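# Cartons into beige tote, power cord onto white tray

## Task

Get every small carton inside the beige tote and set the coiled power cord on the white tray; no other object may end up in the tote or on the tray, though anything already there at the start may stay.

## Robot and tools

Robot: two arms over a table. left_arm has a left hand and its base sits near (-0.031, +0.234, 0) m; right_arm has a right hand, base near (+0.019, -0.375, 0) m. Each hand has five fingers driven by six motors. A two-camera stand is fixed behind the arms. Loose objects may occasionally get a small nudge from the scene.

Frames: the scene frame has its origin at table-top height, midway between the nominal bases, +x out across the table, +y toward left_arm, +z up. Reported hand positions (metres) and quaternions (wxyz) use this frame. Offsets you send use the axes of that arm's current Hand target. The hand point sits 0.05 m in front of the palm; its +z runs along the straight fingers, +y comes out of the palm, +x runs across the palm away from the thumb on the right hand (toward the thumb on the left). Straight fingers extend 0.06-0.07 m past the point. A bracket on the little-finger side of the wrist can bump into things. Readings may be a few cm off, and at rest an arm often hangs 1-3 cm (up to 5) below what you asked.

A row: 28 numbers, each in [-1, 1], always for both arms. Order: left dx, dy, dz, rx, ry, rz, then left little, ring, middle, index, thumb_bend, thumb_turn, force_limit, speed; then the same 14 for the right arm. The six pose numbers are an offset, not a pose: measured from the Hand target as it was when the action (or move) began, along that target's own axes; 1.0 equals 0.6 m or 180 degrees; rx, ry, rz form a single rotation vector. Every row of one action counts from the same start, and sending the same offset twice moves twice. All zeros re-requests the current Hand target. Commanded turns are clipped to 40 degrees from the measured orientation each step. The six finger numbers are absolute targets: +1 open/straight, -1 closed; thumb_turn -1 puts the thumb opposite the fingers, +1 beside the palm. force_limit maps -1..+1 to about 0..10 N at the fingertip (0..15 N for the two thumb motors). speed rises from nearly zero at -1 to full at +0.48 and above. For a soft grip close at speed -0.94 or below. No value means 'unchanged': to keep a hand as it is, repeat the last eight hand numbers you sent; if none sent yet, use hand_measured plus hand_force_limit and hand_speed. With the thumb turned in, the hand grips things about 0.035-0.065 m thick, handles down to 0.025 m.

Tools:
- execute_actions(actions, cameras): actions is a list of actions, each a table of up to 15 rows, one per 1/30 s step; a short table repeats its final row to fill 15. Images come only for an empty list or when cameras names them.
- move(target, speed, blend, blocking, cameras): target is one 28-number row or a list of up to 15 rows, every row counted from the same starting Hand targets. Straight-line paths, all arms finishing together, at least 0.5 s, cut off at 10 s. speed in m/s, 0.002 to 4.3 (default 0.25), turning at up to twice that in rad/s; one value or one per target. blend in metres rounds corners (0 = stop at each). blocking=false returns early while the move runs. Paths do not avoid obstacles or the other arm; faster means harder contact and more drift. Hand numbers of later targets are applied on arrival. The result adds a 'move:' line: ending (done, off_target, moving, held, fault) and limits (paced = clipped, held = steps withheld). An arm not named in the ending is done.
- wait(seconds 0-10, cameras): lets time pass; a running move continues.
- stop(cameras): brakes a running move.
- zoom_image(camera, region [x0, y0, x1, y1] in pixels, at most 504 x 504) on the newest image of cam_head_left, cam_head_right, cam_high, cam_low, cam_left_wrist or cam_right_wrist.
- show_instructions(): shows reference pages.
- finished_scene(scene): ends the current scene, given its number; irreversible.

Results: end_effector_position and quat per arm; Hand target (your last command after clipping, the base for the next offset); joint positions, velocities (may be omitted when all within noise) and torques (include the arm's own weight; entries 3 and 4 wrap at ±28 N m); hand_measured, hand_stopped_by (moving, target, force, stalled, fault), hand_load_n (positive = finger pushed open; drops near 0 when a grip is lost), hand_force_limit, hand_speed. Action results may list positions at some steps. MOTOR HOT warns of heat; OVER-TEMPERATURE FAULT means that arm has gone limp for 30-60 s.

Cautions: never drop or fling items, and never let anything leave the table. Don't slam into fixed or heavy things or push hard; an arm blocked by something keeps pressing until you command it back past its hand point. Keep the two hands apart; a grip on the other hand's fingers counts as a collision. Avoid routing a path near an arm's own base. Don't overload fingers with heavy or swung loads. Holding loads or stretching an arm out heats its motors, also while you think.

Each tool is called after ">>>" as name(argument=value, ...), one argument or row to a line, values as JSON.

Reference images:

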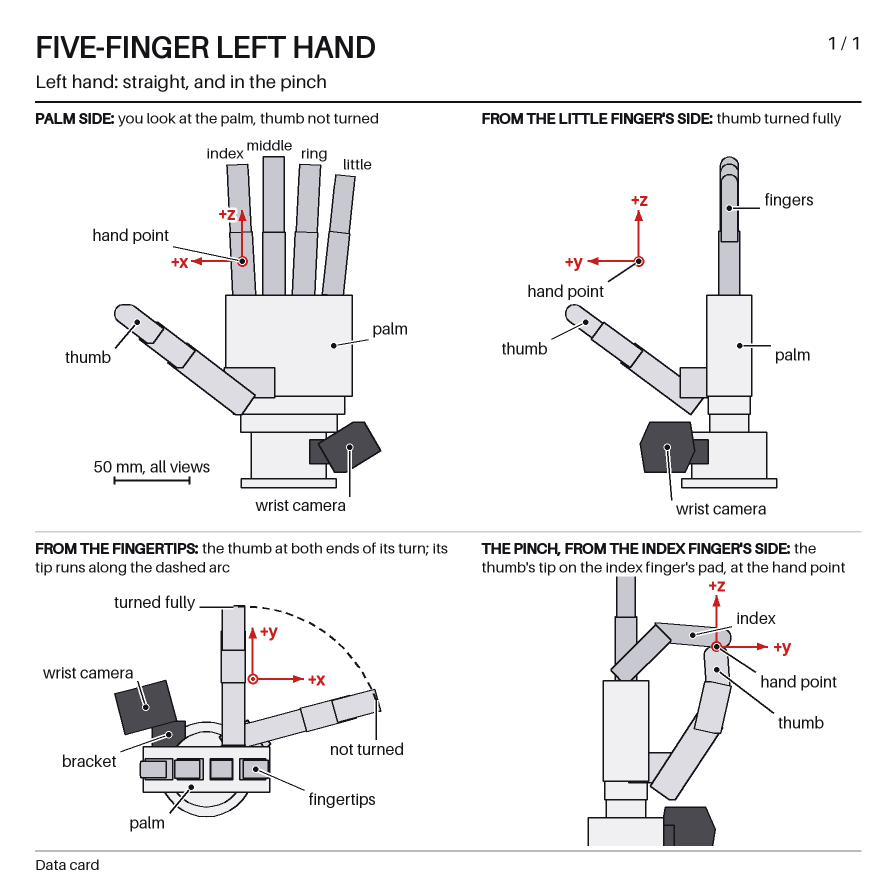

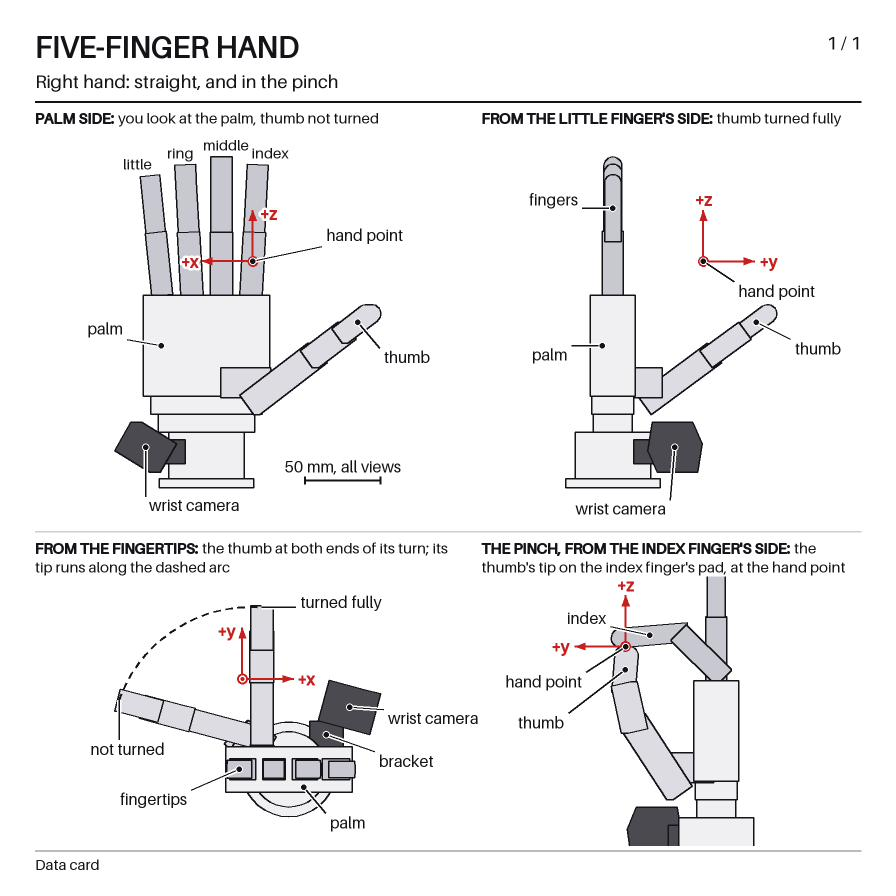

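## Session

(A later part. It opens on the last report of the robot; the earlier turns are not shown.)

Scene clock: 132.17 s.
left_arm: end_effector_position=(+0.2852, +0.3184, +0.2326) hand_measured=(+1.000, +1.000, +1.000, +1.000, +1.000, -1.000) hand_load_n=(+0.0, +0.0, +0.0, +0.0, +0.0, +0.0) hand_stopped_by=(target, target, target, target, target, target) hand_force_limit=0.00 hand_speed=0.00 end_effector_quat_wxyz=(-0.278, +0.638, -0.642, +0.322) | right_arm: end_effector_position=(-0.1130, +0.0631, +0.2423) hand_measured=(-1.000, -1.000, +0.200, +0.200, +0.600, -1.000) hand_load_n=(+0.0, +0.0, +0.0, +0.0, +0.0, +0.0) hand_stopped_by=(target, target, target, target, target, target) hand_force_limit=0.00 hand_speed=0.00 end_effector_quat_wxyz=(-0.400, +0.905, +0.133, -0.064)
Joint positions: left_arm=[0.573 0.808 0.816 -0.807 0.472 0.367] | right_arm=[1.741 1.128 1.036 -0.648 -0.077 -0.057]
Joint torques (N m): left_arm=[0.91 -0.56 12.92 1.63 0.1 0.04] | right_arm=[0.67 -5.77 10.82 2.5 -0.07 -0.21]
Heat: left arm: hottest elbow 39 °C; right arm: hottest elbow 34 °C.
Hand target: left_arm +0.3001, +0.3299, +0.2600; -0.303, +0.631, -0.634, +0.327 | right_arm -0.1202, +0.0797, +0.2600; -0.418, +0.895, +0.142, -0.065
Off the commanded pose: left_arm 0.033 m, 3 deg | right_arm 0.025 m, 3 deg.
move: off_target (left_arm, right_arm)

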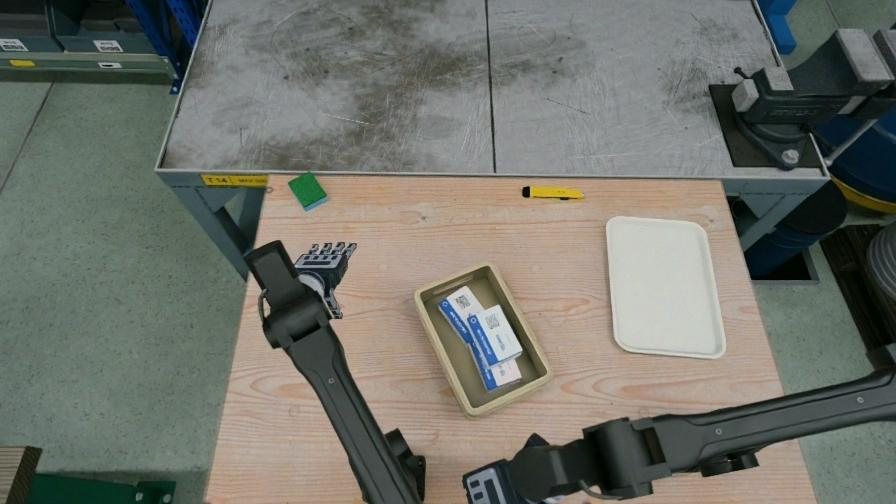

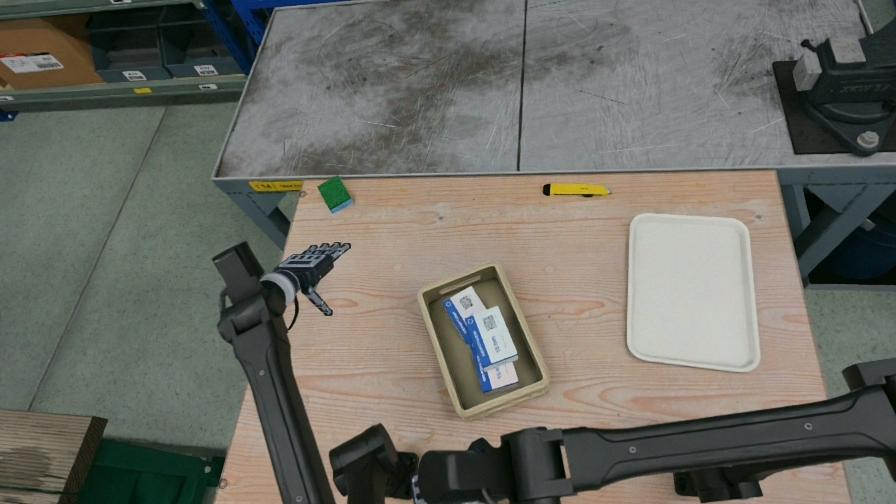

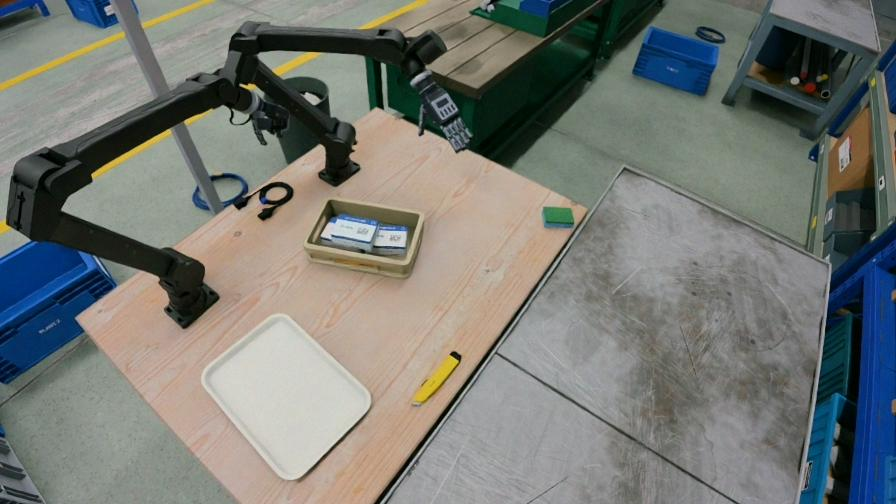

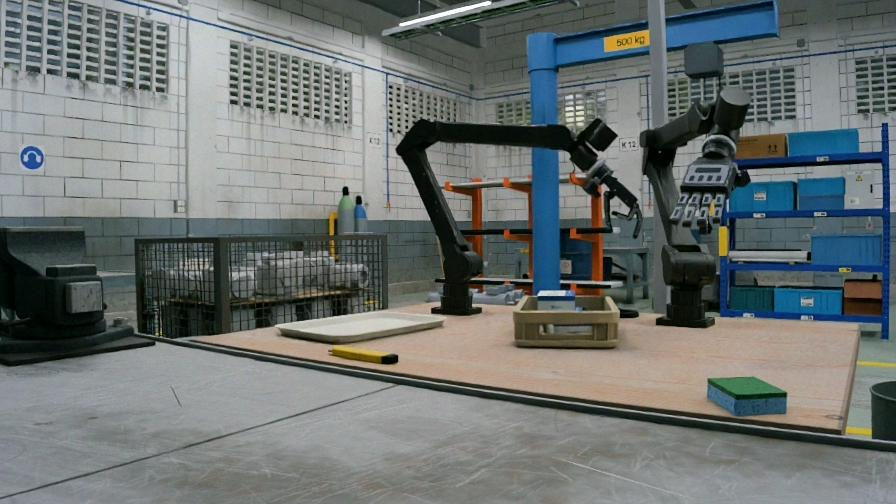

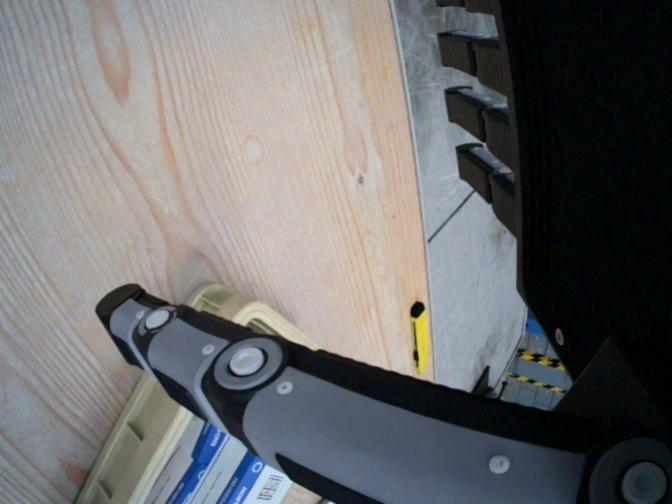

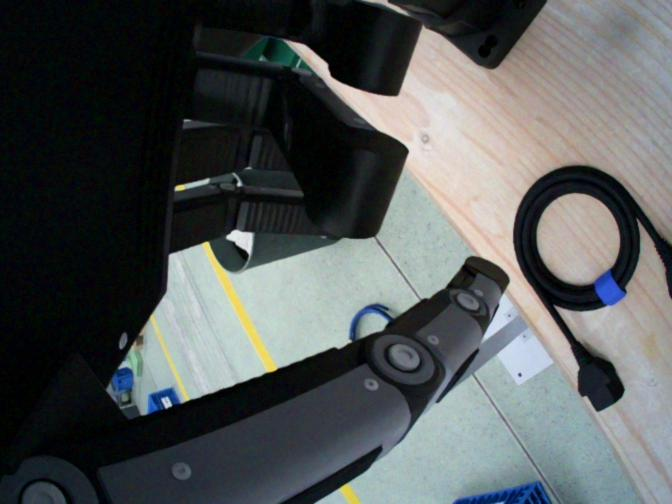

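>>> move(
  target=[0,0,0,0,0,0, 1,1,1,1,1,-1,0.0,0.0, -0.0717,0.1128,0.1247,0,0,0, -1,-1,0.2,0.2,0.6,-1,0,0],
  speed=0.15,
  cameras=["cam_high","cam_low","cam_right_wrist"],
)

>>> zoom_image(
  camera="cam_high",
  region=[200, 120, 380, 260],
)

>>> zoom_image(
  camera="cam_low",
  region=[540, 220, 700, 340],
)

Scene clock: 136.50 s.
left_arm: end_effector_position=(+0.2852, +0.3184, +0.2326) hand_measured=(+1.000, +1.000, +1.000, +1.000, +1.000, -1.000) hand_load_n=(+0.0, +0.0, +0.0, +0.0, +0.0, +0.0) hand_stopped_by=(target, target, target, target, target, target) hand_force_limit=0.00 hand_speed=0.00 end_effector_quat_wxyz=(-0.278, +0.638, -0.642, +0.322) | right_arm: end_effector_position=(-0.1598, +0.0793, +0.1712) hand_measured=(-1.000, -1.000, +0.200, +0.200, +0.600, -1.000) hand_load_n=(+0.0, +0.5, +0.0, +0.0, +0.0, +0.0) hand_stopped_by=(target, target, target, target, target, target) hand_force_limit=0.00 hand_speed=0.00 end_effector_quat_wxyz=(-0.424, +0.892, +0.144, -0.063)
Joint positions: left_arm=[0.573 0.808 0.816 -0.807 0.472 0.367] | right_arm=[1.856 1.22 0.895 -0.359 0.007 -0.007]
Joint torques (N m): left_arm=[1.03 -0.44 12.92 1.63 0.09 0.04] | right_arm=[0.5 -6.89 6.76 2.73 0.13 0.04]
Heat: left arm: hottest elbow 39 °C; right arm: hottest elbow 35 °C.
Hand target: left_arm +0.3001, +0.3299, +0.2600; -0.303, +0.631, -0.634, +0.327 | right_arm -0.1652, +0.0796, +0.1599; -0.418, +0.895, +0.142, -0.065
Off the commanded pose: left_arm 0.033 m, 3 deg | right_arm 0.012 m, 1 deg.
move: off_target (left_arm, right_arm)
Images, in order (width x height): cam_high 896x504, cam_low 896x504, cam_right_wrist 672x504.

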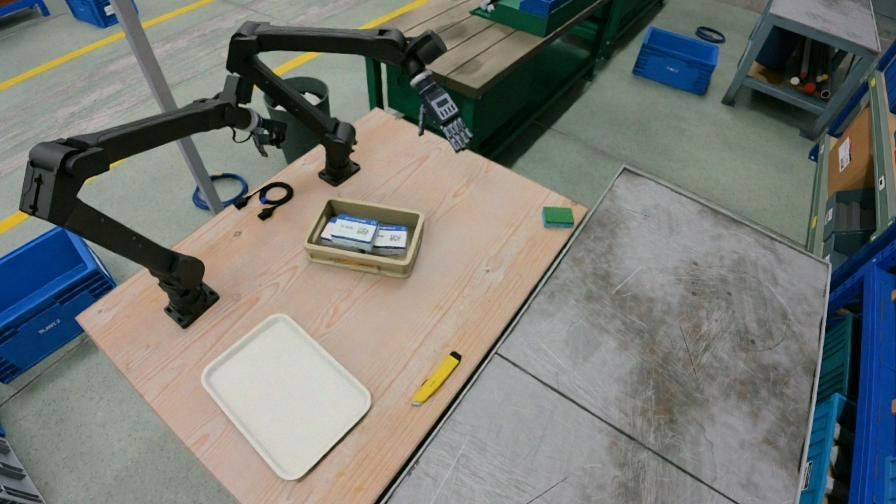

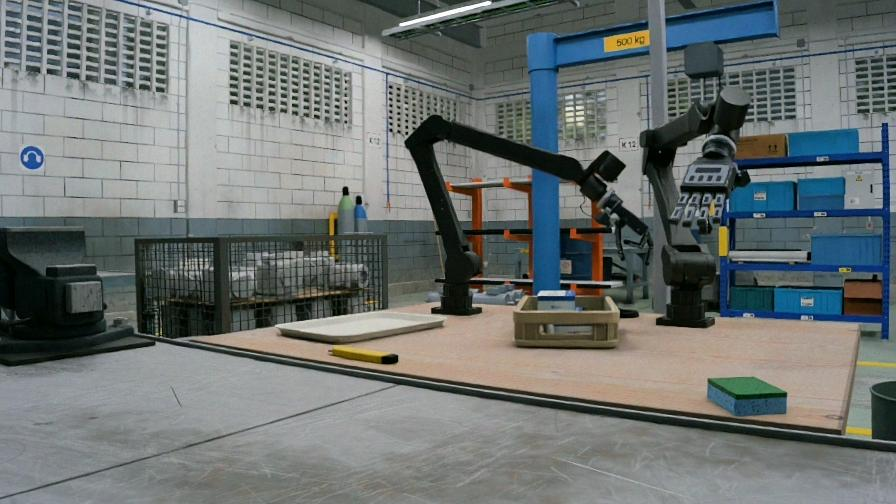

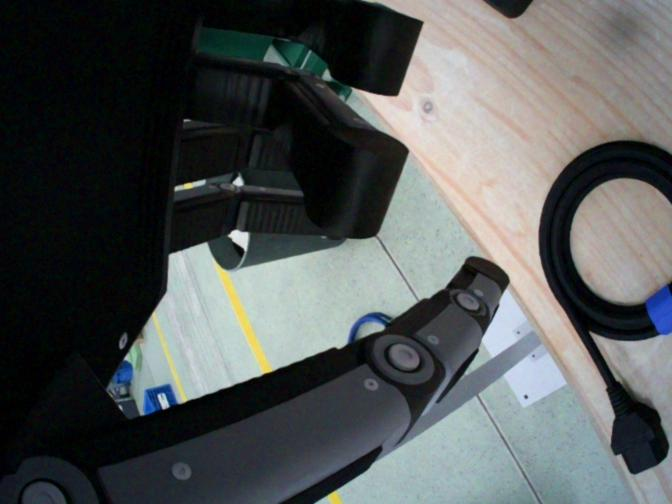

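Scaled by 2.800 from the camera's 896x504 image, which has a finer 1280x720 frame.

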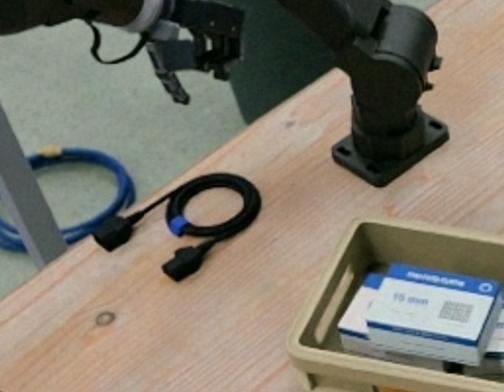

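Scaled by 3.150 from the camera's 896x504 image, which has a finer 1280x720 frame.

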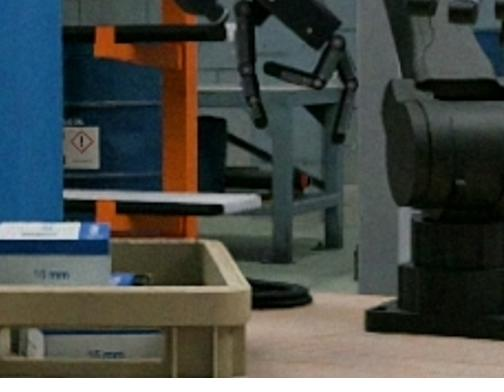

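>>> move(
  target=[0,0,0,0,0,0, 1,1,1,1,1,-1,0.0,0.0, 0.0142,0.0782,0.0885,-0.0556,0,0, -1,-1,-0.28,-0.28,1,-1,0,0],
  speed=0.12,
  cameras=["cam_high","cam_low","cam_right_wrist"],
)

>>> zoom_image(
  camera="cam_high",
  region=[200, 120, 380, 260],
)

>>> zoom_image(
  camera="cam_low",
  region=[580, 240, 700, 330],
)

Scene clock: 140.00 s.
left_arm: end_effector_position=(+0.2852, +0.3184, +0.2326) hand_measured=(+1.000, +1.000, +1.000, +1.000, +1.000, -1.000) hand_load_n=(+0.0, +0.0, +0.0, +0.0, +0.0, +0.0) hand_stopped_by=(target, target, target, target, target, target) hand_force_limit=0.00 hand_speed=0.00 end_effector_quat_wxyz=(-0.278, +0.638, -0.642, +0.322) | right_arm: end_effector_position=(-0.1601, +0.0761, +0.0819) hand_measured=(-1.000, -1.000, -0.280, -0.280, +1.000, -1.000) hand_load_n=(+0.0, +0.0, +0.0, +0.0, +0.0, +0.0) hand_stopped_by=(target, target, target, target, target, target) hand_force_limit=0.00 hand_speed=0.00 end_effector_quat_wxyz=(-0.333, +0.929, +0.151, -0.053)
Joint positions: left_arm=[0.573 0.808 0.816 -0.807 0.472 0.367] | right_arm=[1.854 1.41 0.896 -0.369 -0.003 -0.006]
Joint torques (N m): left_arm=[1.03 -0.5 12.9 1.65 0.09 0.03] | right_arm=[-0.91 -8.59 9.39 1.51 -0.02 -0.12]
Heat: left arm: hottest elbow 39 °C; right arm: hottest elbow 35 °C.
Hand target: left_arm +0.3001, +0.3299, +0.2600; -0.303, +0.631, -0.634, +0.327 | right_arm -0.1601, +0.0924, +0.0898; -0.338, +0.928, +0.148, -0.053
Off the commanded pose: left_arm 0.033 m, 3 deg | right_arm 0.018 m, 1 deg.
move: off_target (left_arm, right_arm)
Images, in order (width x height): cam_high 896x504, cam_low 896x504, cam_right_wrist 672x504.

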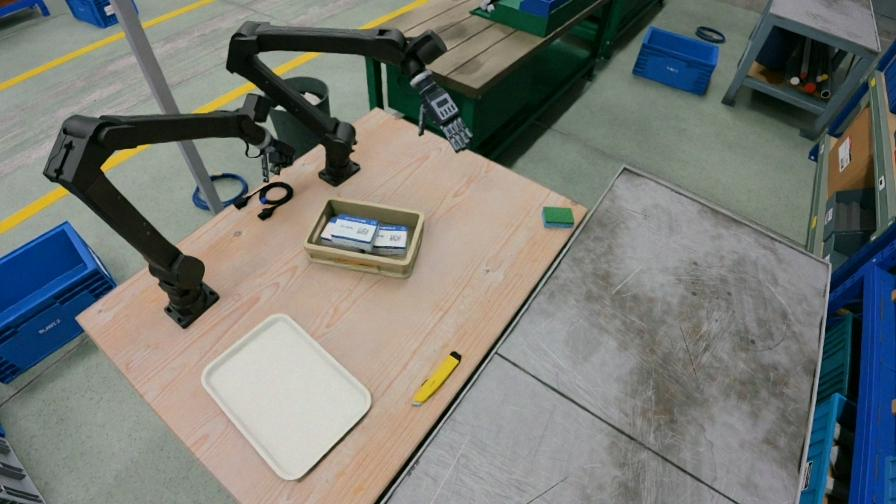

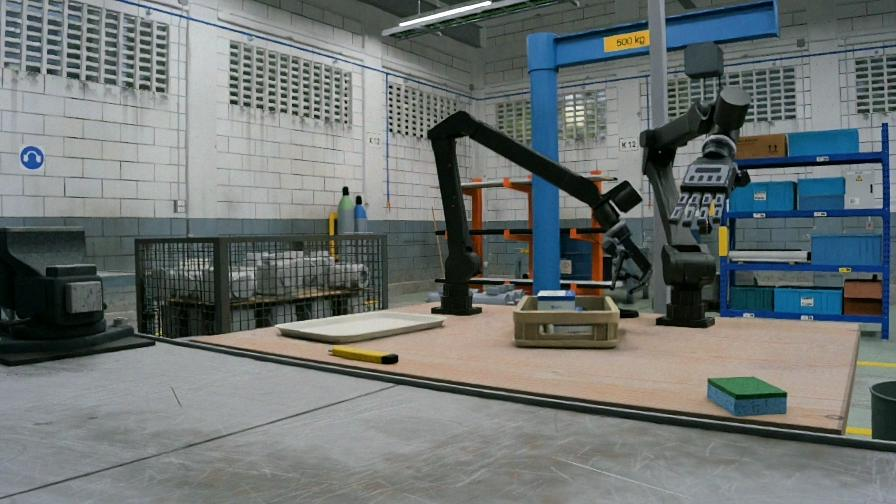

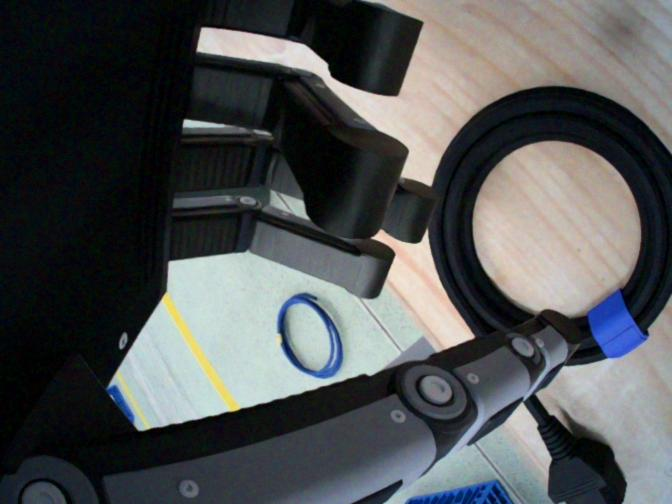

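Scaled by 2.800 from the camera's 896x504 image, which has a finer 1280x720 frame.

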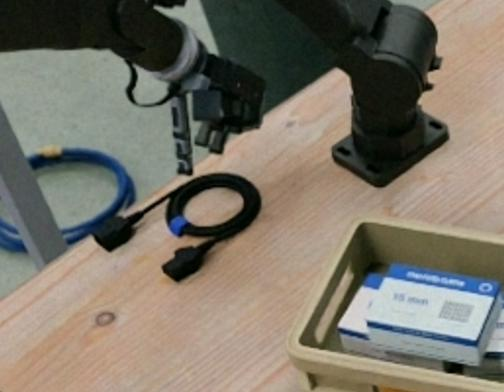

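Scaled by 4.200 from the camera's 896x504 image, which has a finer 1280x720 frame.

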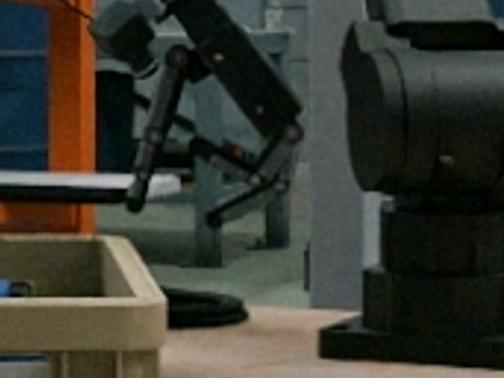

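>>> move(
  target=[0,0,0,0,0,0, 1,1,1,1,1,-1,0.0,0.0, 0.024,0.0138,0.0728,0,0,0, -1,-1,-0.28,-0.28,1,-1,0,0],
  speed=0.1,
  cameras=["cam_high","cam_low","cam_right_wrist"],
)

>>> zoom_image(
  camera="cam_high",
  region=[220, 140, 320, 230],
)

>>> zoom_image(
  camera="cam_low",
  region=[580, 240, 700, 330],
)

Scene clock: 142.73 s.
left_arm: end_effector_position=(+0.2852, +0.3184, +0.2326) hand_measured=(+1.000, +1.000, +1.000, +1.000, +1.000, -1.000) hand_load_n=(+0.0, +0.0, +0.0, -0.5, +0.0, +0.0) hand_stopped_by=(target, target, target, target, target, target) hand_force_limit=0.00 hand_speed=0.00 end_effector_quat_wxyz=(-0.278, +0.638, -0.642, +0.322) | right_arm: end_effector_position=(-0.1525, +0.0969, +0.0459) hand_measured=(-1.000, -1.000, -0.280, -0.280, +1.000, -1.000) hand_load_n=(+0.0, +0.0, +0.0, +0.0, +0.0, +0.0) hand_stopped_by=(target, target, target, target, target, target) hand_force_limit=0.00 hand_speed=0.00 end_effector_quat_wxyz=(-0.326, +0.932, +0.147, -0.054)
Joint positions: left_arm=[0.573 0.808 0.816 -0.807 0.472 0.367] | right_arm=[1.821 1.517 0.906 -0.287 -0.023 -0.022]
Joint torques (N m): left_arm=[0.97 -0.56 12.9 1.65 0.1 0.03] | right_arm=[-0.62 -9.52 8.73 2.17 -0.03 -0.19]
Heat: left arm: hottest elbow 40 °C; right arm: hottest elbow 35 °C.
Hand target: left_arm +0.3001, +0.3299, +0.2600; -0.303, +0.631, -0.634, +0.327 | right_arm -0.1531, +0.1174, +0.0510; -0.338, +0.928, +0.148, -0.053
Off the commanded pose: left_arm 0.033 m, 3 deg | right_arm 0.021 m, 2 deg.
move: off_target (left_arm, right_arm)
Images, in order (width x height): cam_high 896x504, cam_low 896x504, cam_right_wrist 672x504.

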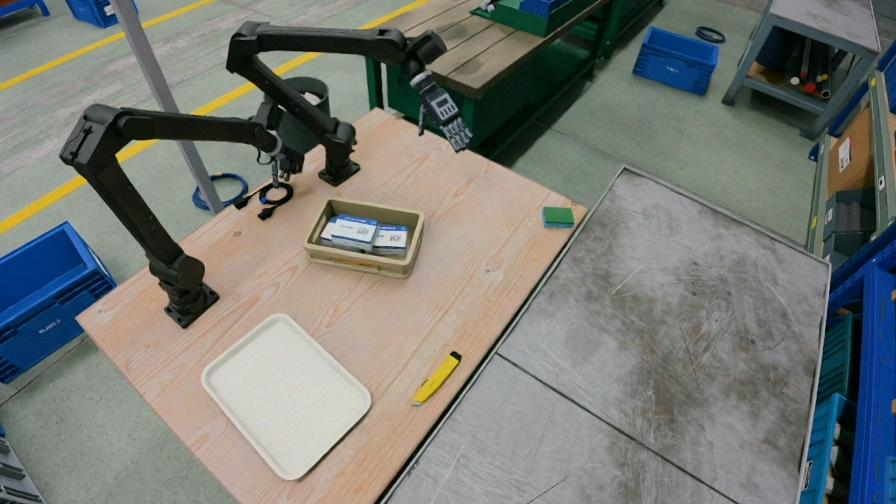

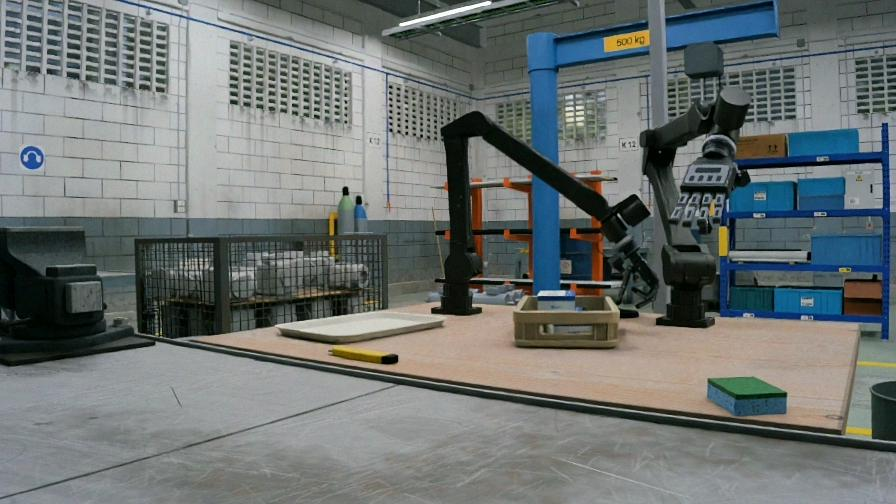

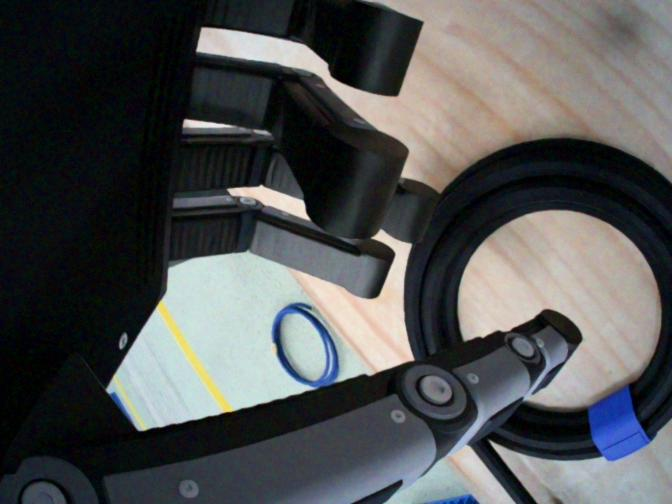

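Scaled by 5.040 from the camera's 896x504 image, which has a finer 1280x720 frame.

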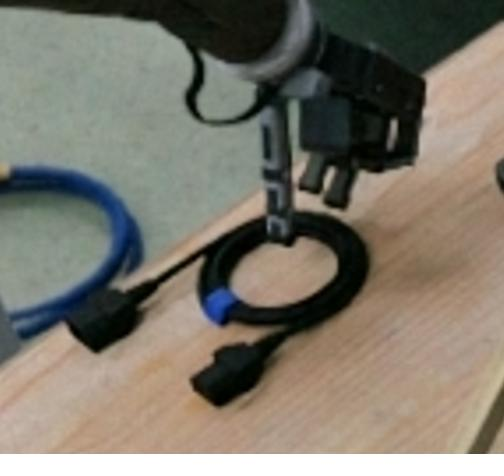

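Scaled by 4.200 from the camera's 896x504 image, which has a finer 1280x720 frame.

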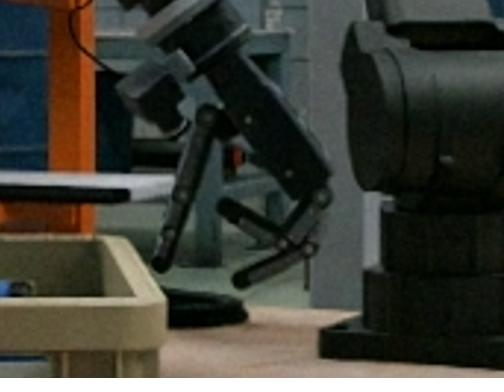

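>>> move(
  target=[0,0,0,0,0,0, 1,1,1,1,1,-1,0.0,0.0, -0.0088,0.0585,-0.1233,0.058,0,0, -1,-1,1,1,1,-1,0,0],
  speed=0.12,
  cameras=["cam_high","cam_low","cam_right_wrist"],
)

>>> zoom_image(
  camera="cam_high",
  region=[220, 140, 320, 230],
)

>>> zoom_image(
  camera="cam_low",
  region=[580, 240, 700, 330],
)

Scene clock: 145.70 s.
left_arm: end_effector_position=(+0.2852, +0.3184, +0.2326) hand_measured=(+1.000, +1.000, +1.000, +1.000, +1.000, -1.000) hand_load_n=(-0.5, +0.0, +0.0, +0.0, +0.0, +0.0) hand_stopped_by=(target, target, target, target, target, target) hand_force_limit=0.00 hand_speed=0.00 end_effector_quat_wxyz=(-0.278, +0.638, -0.642, +0.322) | right_arm: end_effector_position=(-0.1382, +0.0446, +0.0829) hand_measured=(-1.000, -1.000, +1.000, +1.000, +1.000, -1.000) hand_load_n=(+0.0, +0.0, +0.0, +0.0, +0.0, +0.0) hand_stopped_by=(target, target, target, target, target, target) hand_force_limit=0.00 hand_speed=0.00 end_effector_quat_wxyz=(-0.414, +0.897, +0.143, -0.066)
Joint positions: left_arm=[0.573 0.808 0.816 -0.807 0.472 0.367] | right_arm=[1.821 1.238 0.663 -0.131 -0.027 -0.023]
Joint torques (N m): left_arm=[0.91 -0.56 12.9 1.63 0.09 0.04] | right_arm=[-0.5 -8.41 5.61 2.74 -0.1 -0.07]
Heat: left arm: hottest elbow 40 °C; right arm: hottest elbow 35 °C.
Hand target: left_arm +0.3001, +0.3299, +0.2600; -0.303, +0.631, -0.634, +0.327 | right_arm -0.1352, +0.0451, +0.0853; -0.421, +0.893, +0.142, -0.066
Off the commanded pose: left_arm 0.033 m, 3 deg | right_arm 0.004 m, 1 deg.
move: off_target (left_arm)
Images, in order (width x height): cam_high 896x504, cam_low 896x504, cam_right_wrist 672x504.

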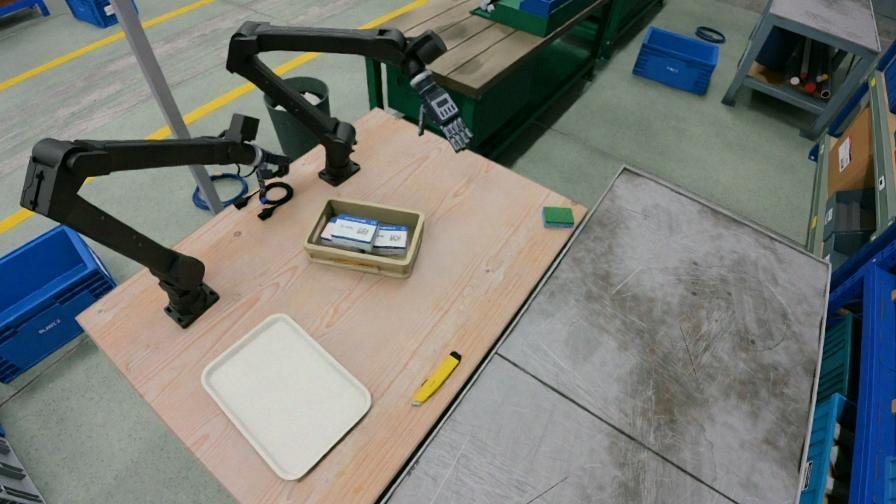

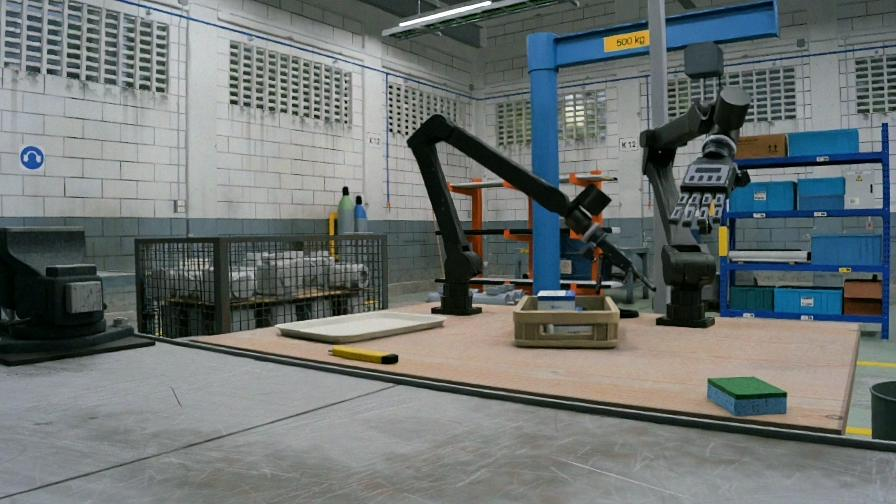

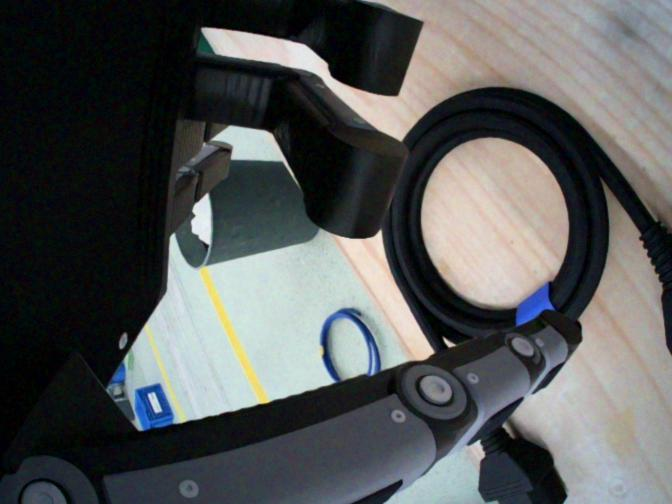

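Scaled by 5.040 from the camera's 896x504 image, which has a finer 1280x720 frame.

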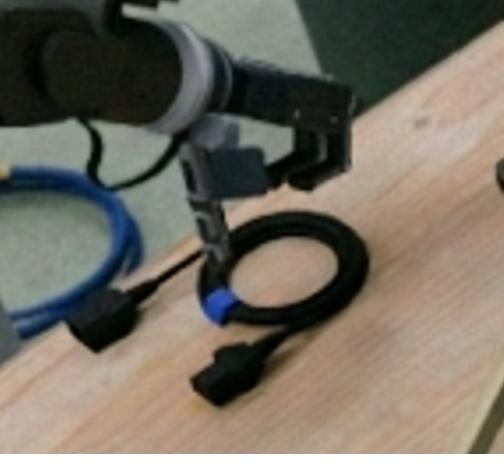

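Scaled by 4.200 from the camera's 896x504 image, which has a finer 1280x720 frame.

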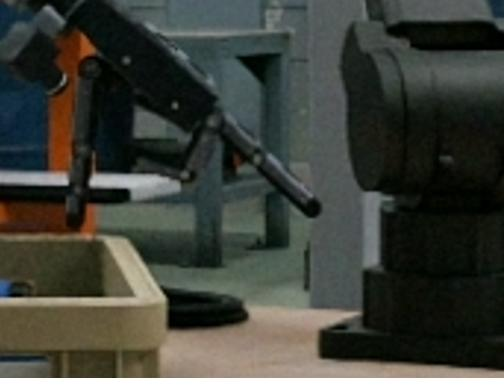

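>>> move(
  target=[0,0,0,0,0,0, 1,1,1,1,1,-1,0.0,0.0, 0.0132,0.0677,0.0148,0,0,0, -1,-1,1,1,1,-1,0,0],
  speed=0.1,
  cameras=["cam_high","cam_low","cam_right_wrist"],
)

>>> zoom_image(
  camera="cam_high",
  region=[220, 140, 320, 230],
)

>>> zoom_image(
  camera="cam_low",
  region=[580, 240, 700, 330],
)

Scene clock: 147.53 s.
left_arm: end_effector_position=(+0.2852, +0.3184, +0.2326) hand_measured=(+1.000, +1.000, +1.000, +1.000, +1.000, -1.000) hand_load_n=(+0.0, +0.0, +0.0, +0.0, +0.0, +0.0) hand_stopped_by=(target, target, target, target, target, target) hand_force_limit=0.00 hand_speed=0.00 end_effector_quat_wxyz=(-0.278, +0.638, -0.642, +0.322) | right_arm: end_effector_position=(-0.1267, +0.0300, +0.0561) hand_measured=(-1.000, -1.000, +1.000, +1.000, +1.000, -1.000) hand_load_n=(+0.0, +0.0, +0.0, +0.0, +0.0, +0.5) hand_stopped_by=(target, target, target, target, target, target) hand_force_limit=0.00 hand_speed=0.00 end_effector_quat_wxyz=(-0.424, +0.892, +0.141, -0.070)
Joint positions: left_arm=[0.573 0.808 0.816 -0.807 0.472 0.367] | right_arm=[1.797 1.238 0.563 -0.008 -0.048 -0.033]
Joint torques (N m): left_arm=[0.97 -0.44 12.92 1.65 0.1 0.02] | right_arm=[-0.15 -5.25 5.24 2.73 -0.05 -0.22]
Heat: left arm: hottest elbow 40 °C; right arm: hottest elbow 35 °C.
Hand target: left_arm +0.3001, +0.3299, +0.2600; -0.303, +0.631, -0.634, +0.327 | right_arm -0.1216, +0.0294, +0.0482; -0.421, +0.893, +0.142, -0.066
Off the commanded pose: left_arm 0.033 m, 3 deg | right_arm 0.009 m, 1 deg.
move: off_target (left_arm)
Images, in order (width x height): cam_high 896x504, cam_low 896x504, cam_right_wrist 672x504.

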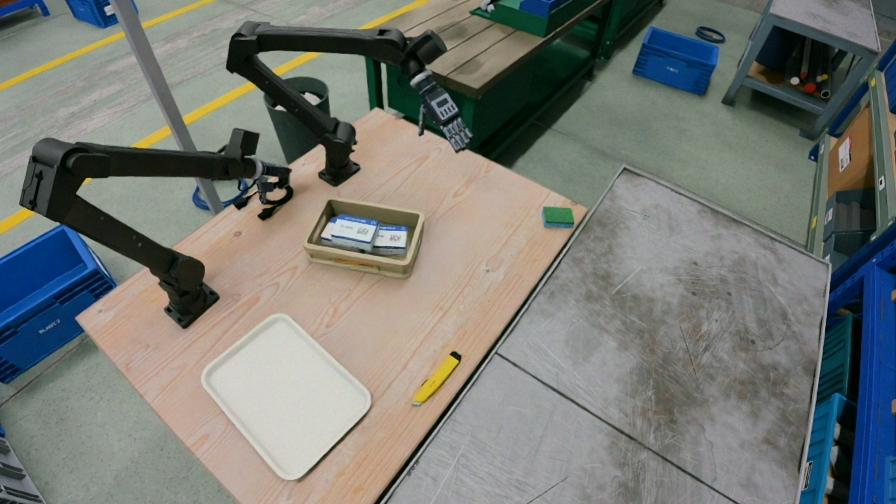

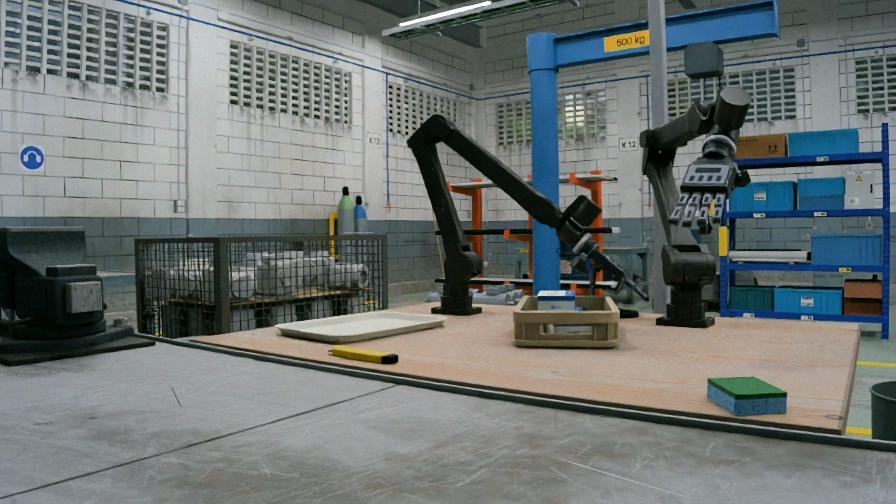

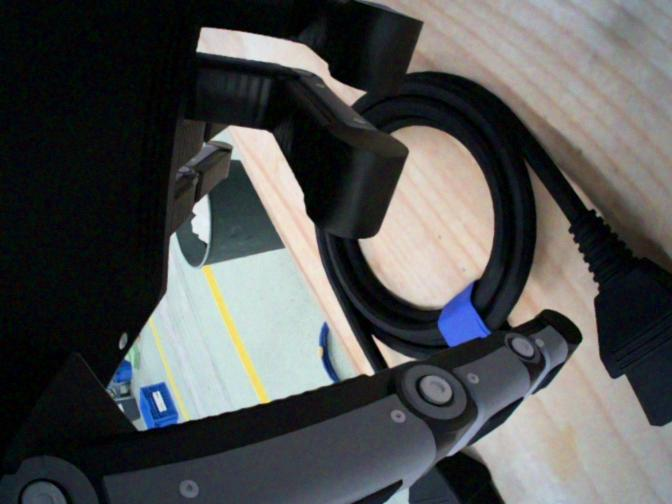

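Scaled by 5.040 from the camera's 896x504 image, which has a finer 1280x720 frame.

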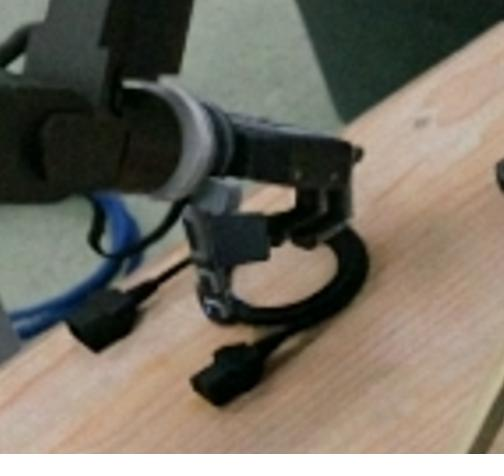

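Scaled by 4.200 from the camera's 896x504 image, which has a finer 1280x720 frame.

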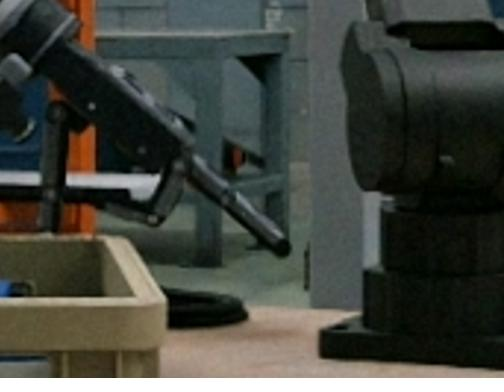

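>>> move(
  target=[0,0,0,0,0,0, 1,1,1,1,1,-1,0.0,0.0, 0.001,0.0206,0.0169,0,0,0, -1,-1,1,1,1,-1,0,0],
  speed=0.05,
  cameras=["cam_high","cam_low","cam_right_wrist"],
)

>>> zoom_image(
  camera="cam_high",
  region=[220, 140, 320, 230],
)

>>> zoom_image(
  camera="cam_low",
  region=[580, 240, 700, 330],
)

Scene clock: 149.10 s.
left_arm: end_effector_position=(+0.2852, +0.3184, +0.2326) hand_measured=(+1.000, +1.000, +1.000, +1.000, +1.000, -1.000) hand_load_n=(+0.0, +0.0, +0.0, +0.0, +0.0, +0.0) hand_stopped_by=(target, target, target, target, target, target) hand_force_limit=0.00 hand_speed=0.00 end_effector_quat_wxyz=(-0.278, +0.638, -0.642, +0.322) | right_arm: end_effector_position=(-0.1266, +0.0307, +0.0434) hand_measured=(-1.000, -1.000, +1.000, +1.000, +1.000, -1.000) hand_load_n=(+0.0, +0.0, +0.0, +0.0, +0.0, +0.5) hand_stopped_by=(target, target, target, target, target, target) hand_force_limit=0.00 hand_speed=0.00 end_effector_quat_wxyz=(-0.428, +0.890, +0.141, -0.070)
Joint positions: left_arm=[0.573 0.808 0.816 -0.807 0.472 0.367] | right_arm=[1.796 1.271 0.541 0.054 -0.05 -0.034]
Joint torques (N m): left_arm=[0.97 -0.5 12.92 1.63 0.1 0.03] | right_arm=[-0.73 -5.71 4.92 2.7 -0.06 -0.19]
Heat: left arm: hottest elbow 40 °C; right arm: hottest elbow 35 °C.
Hand target: left_arm +0.3001, +0.3299, +0.2600; -0.303, +0.631, -0.634, +0.327 | right_arm -0.1211, +0.0297, +0.0323; -0.421, +0.893, +0.142, -0.066
Off the commanded pose: left_arm 0.033 m, 3 deg | right_arm 0.013 m, 1 deg.
move: off_target (left_arm, right_arm)
Images, in order (width x height): cam_high 896x504, cam_low 896x504, cam_right_wrist 672x504.

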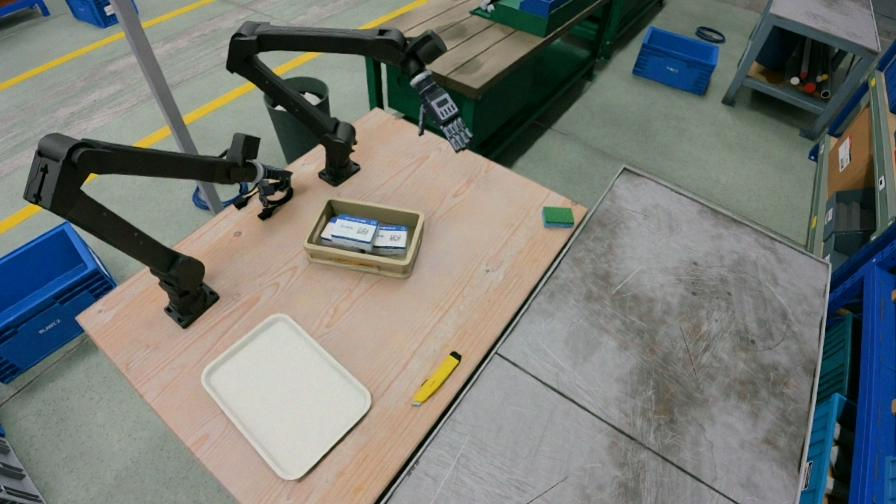

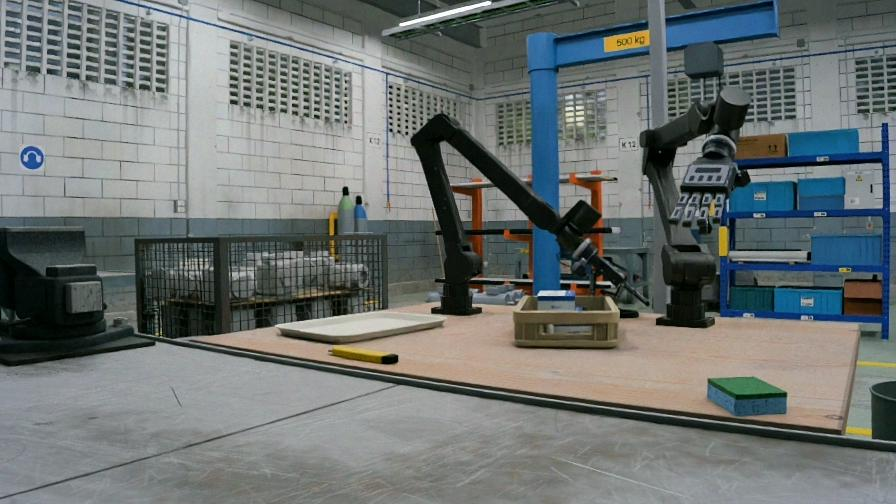

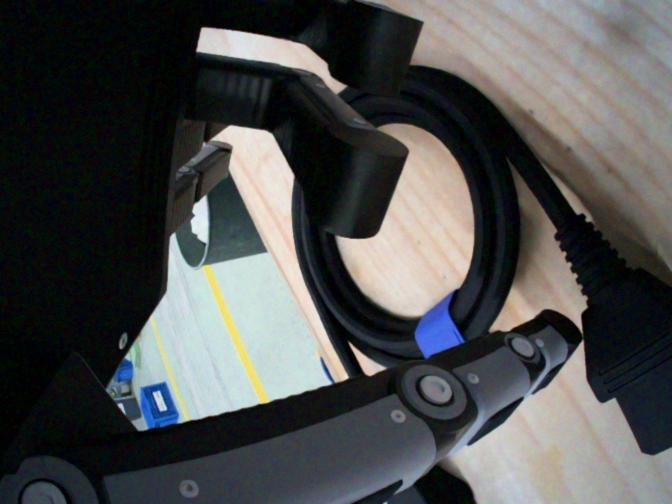

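Scaled by 5.040 from the camera's 896x504 image, which has a finer 1280x720 frame.

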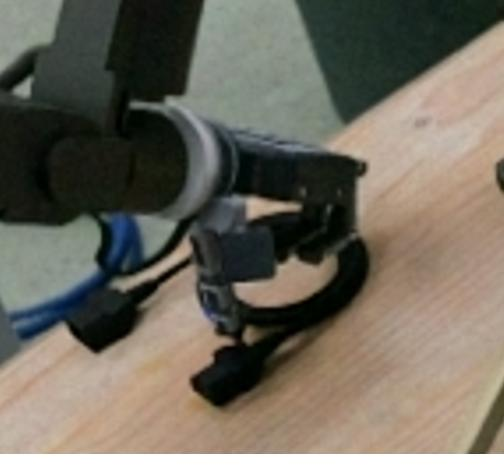

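Scaled by 4.200 from the camera's 896x504 image, which has a finer 1280x720 frame.

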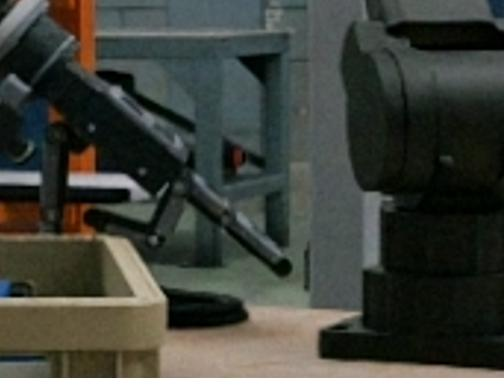

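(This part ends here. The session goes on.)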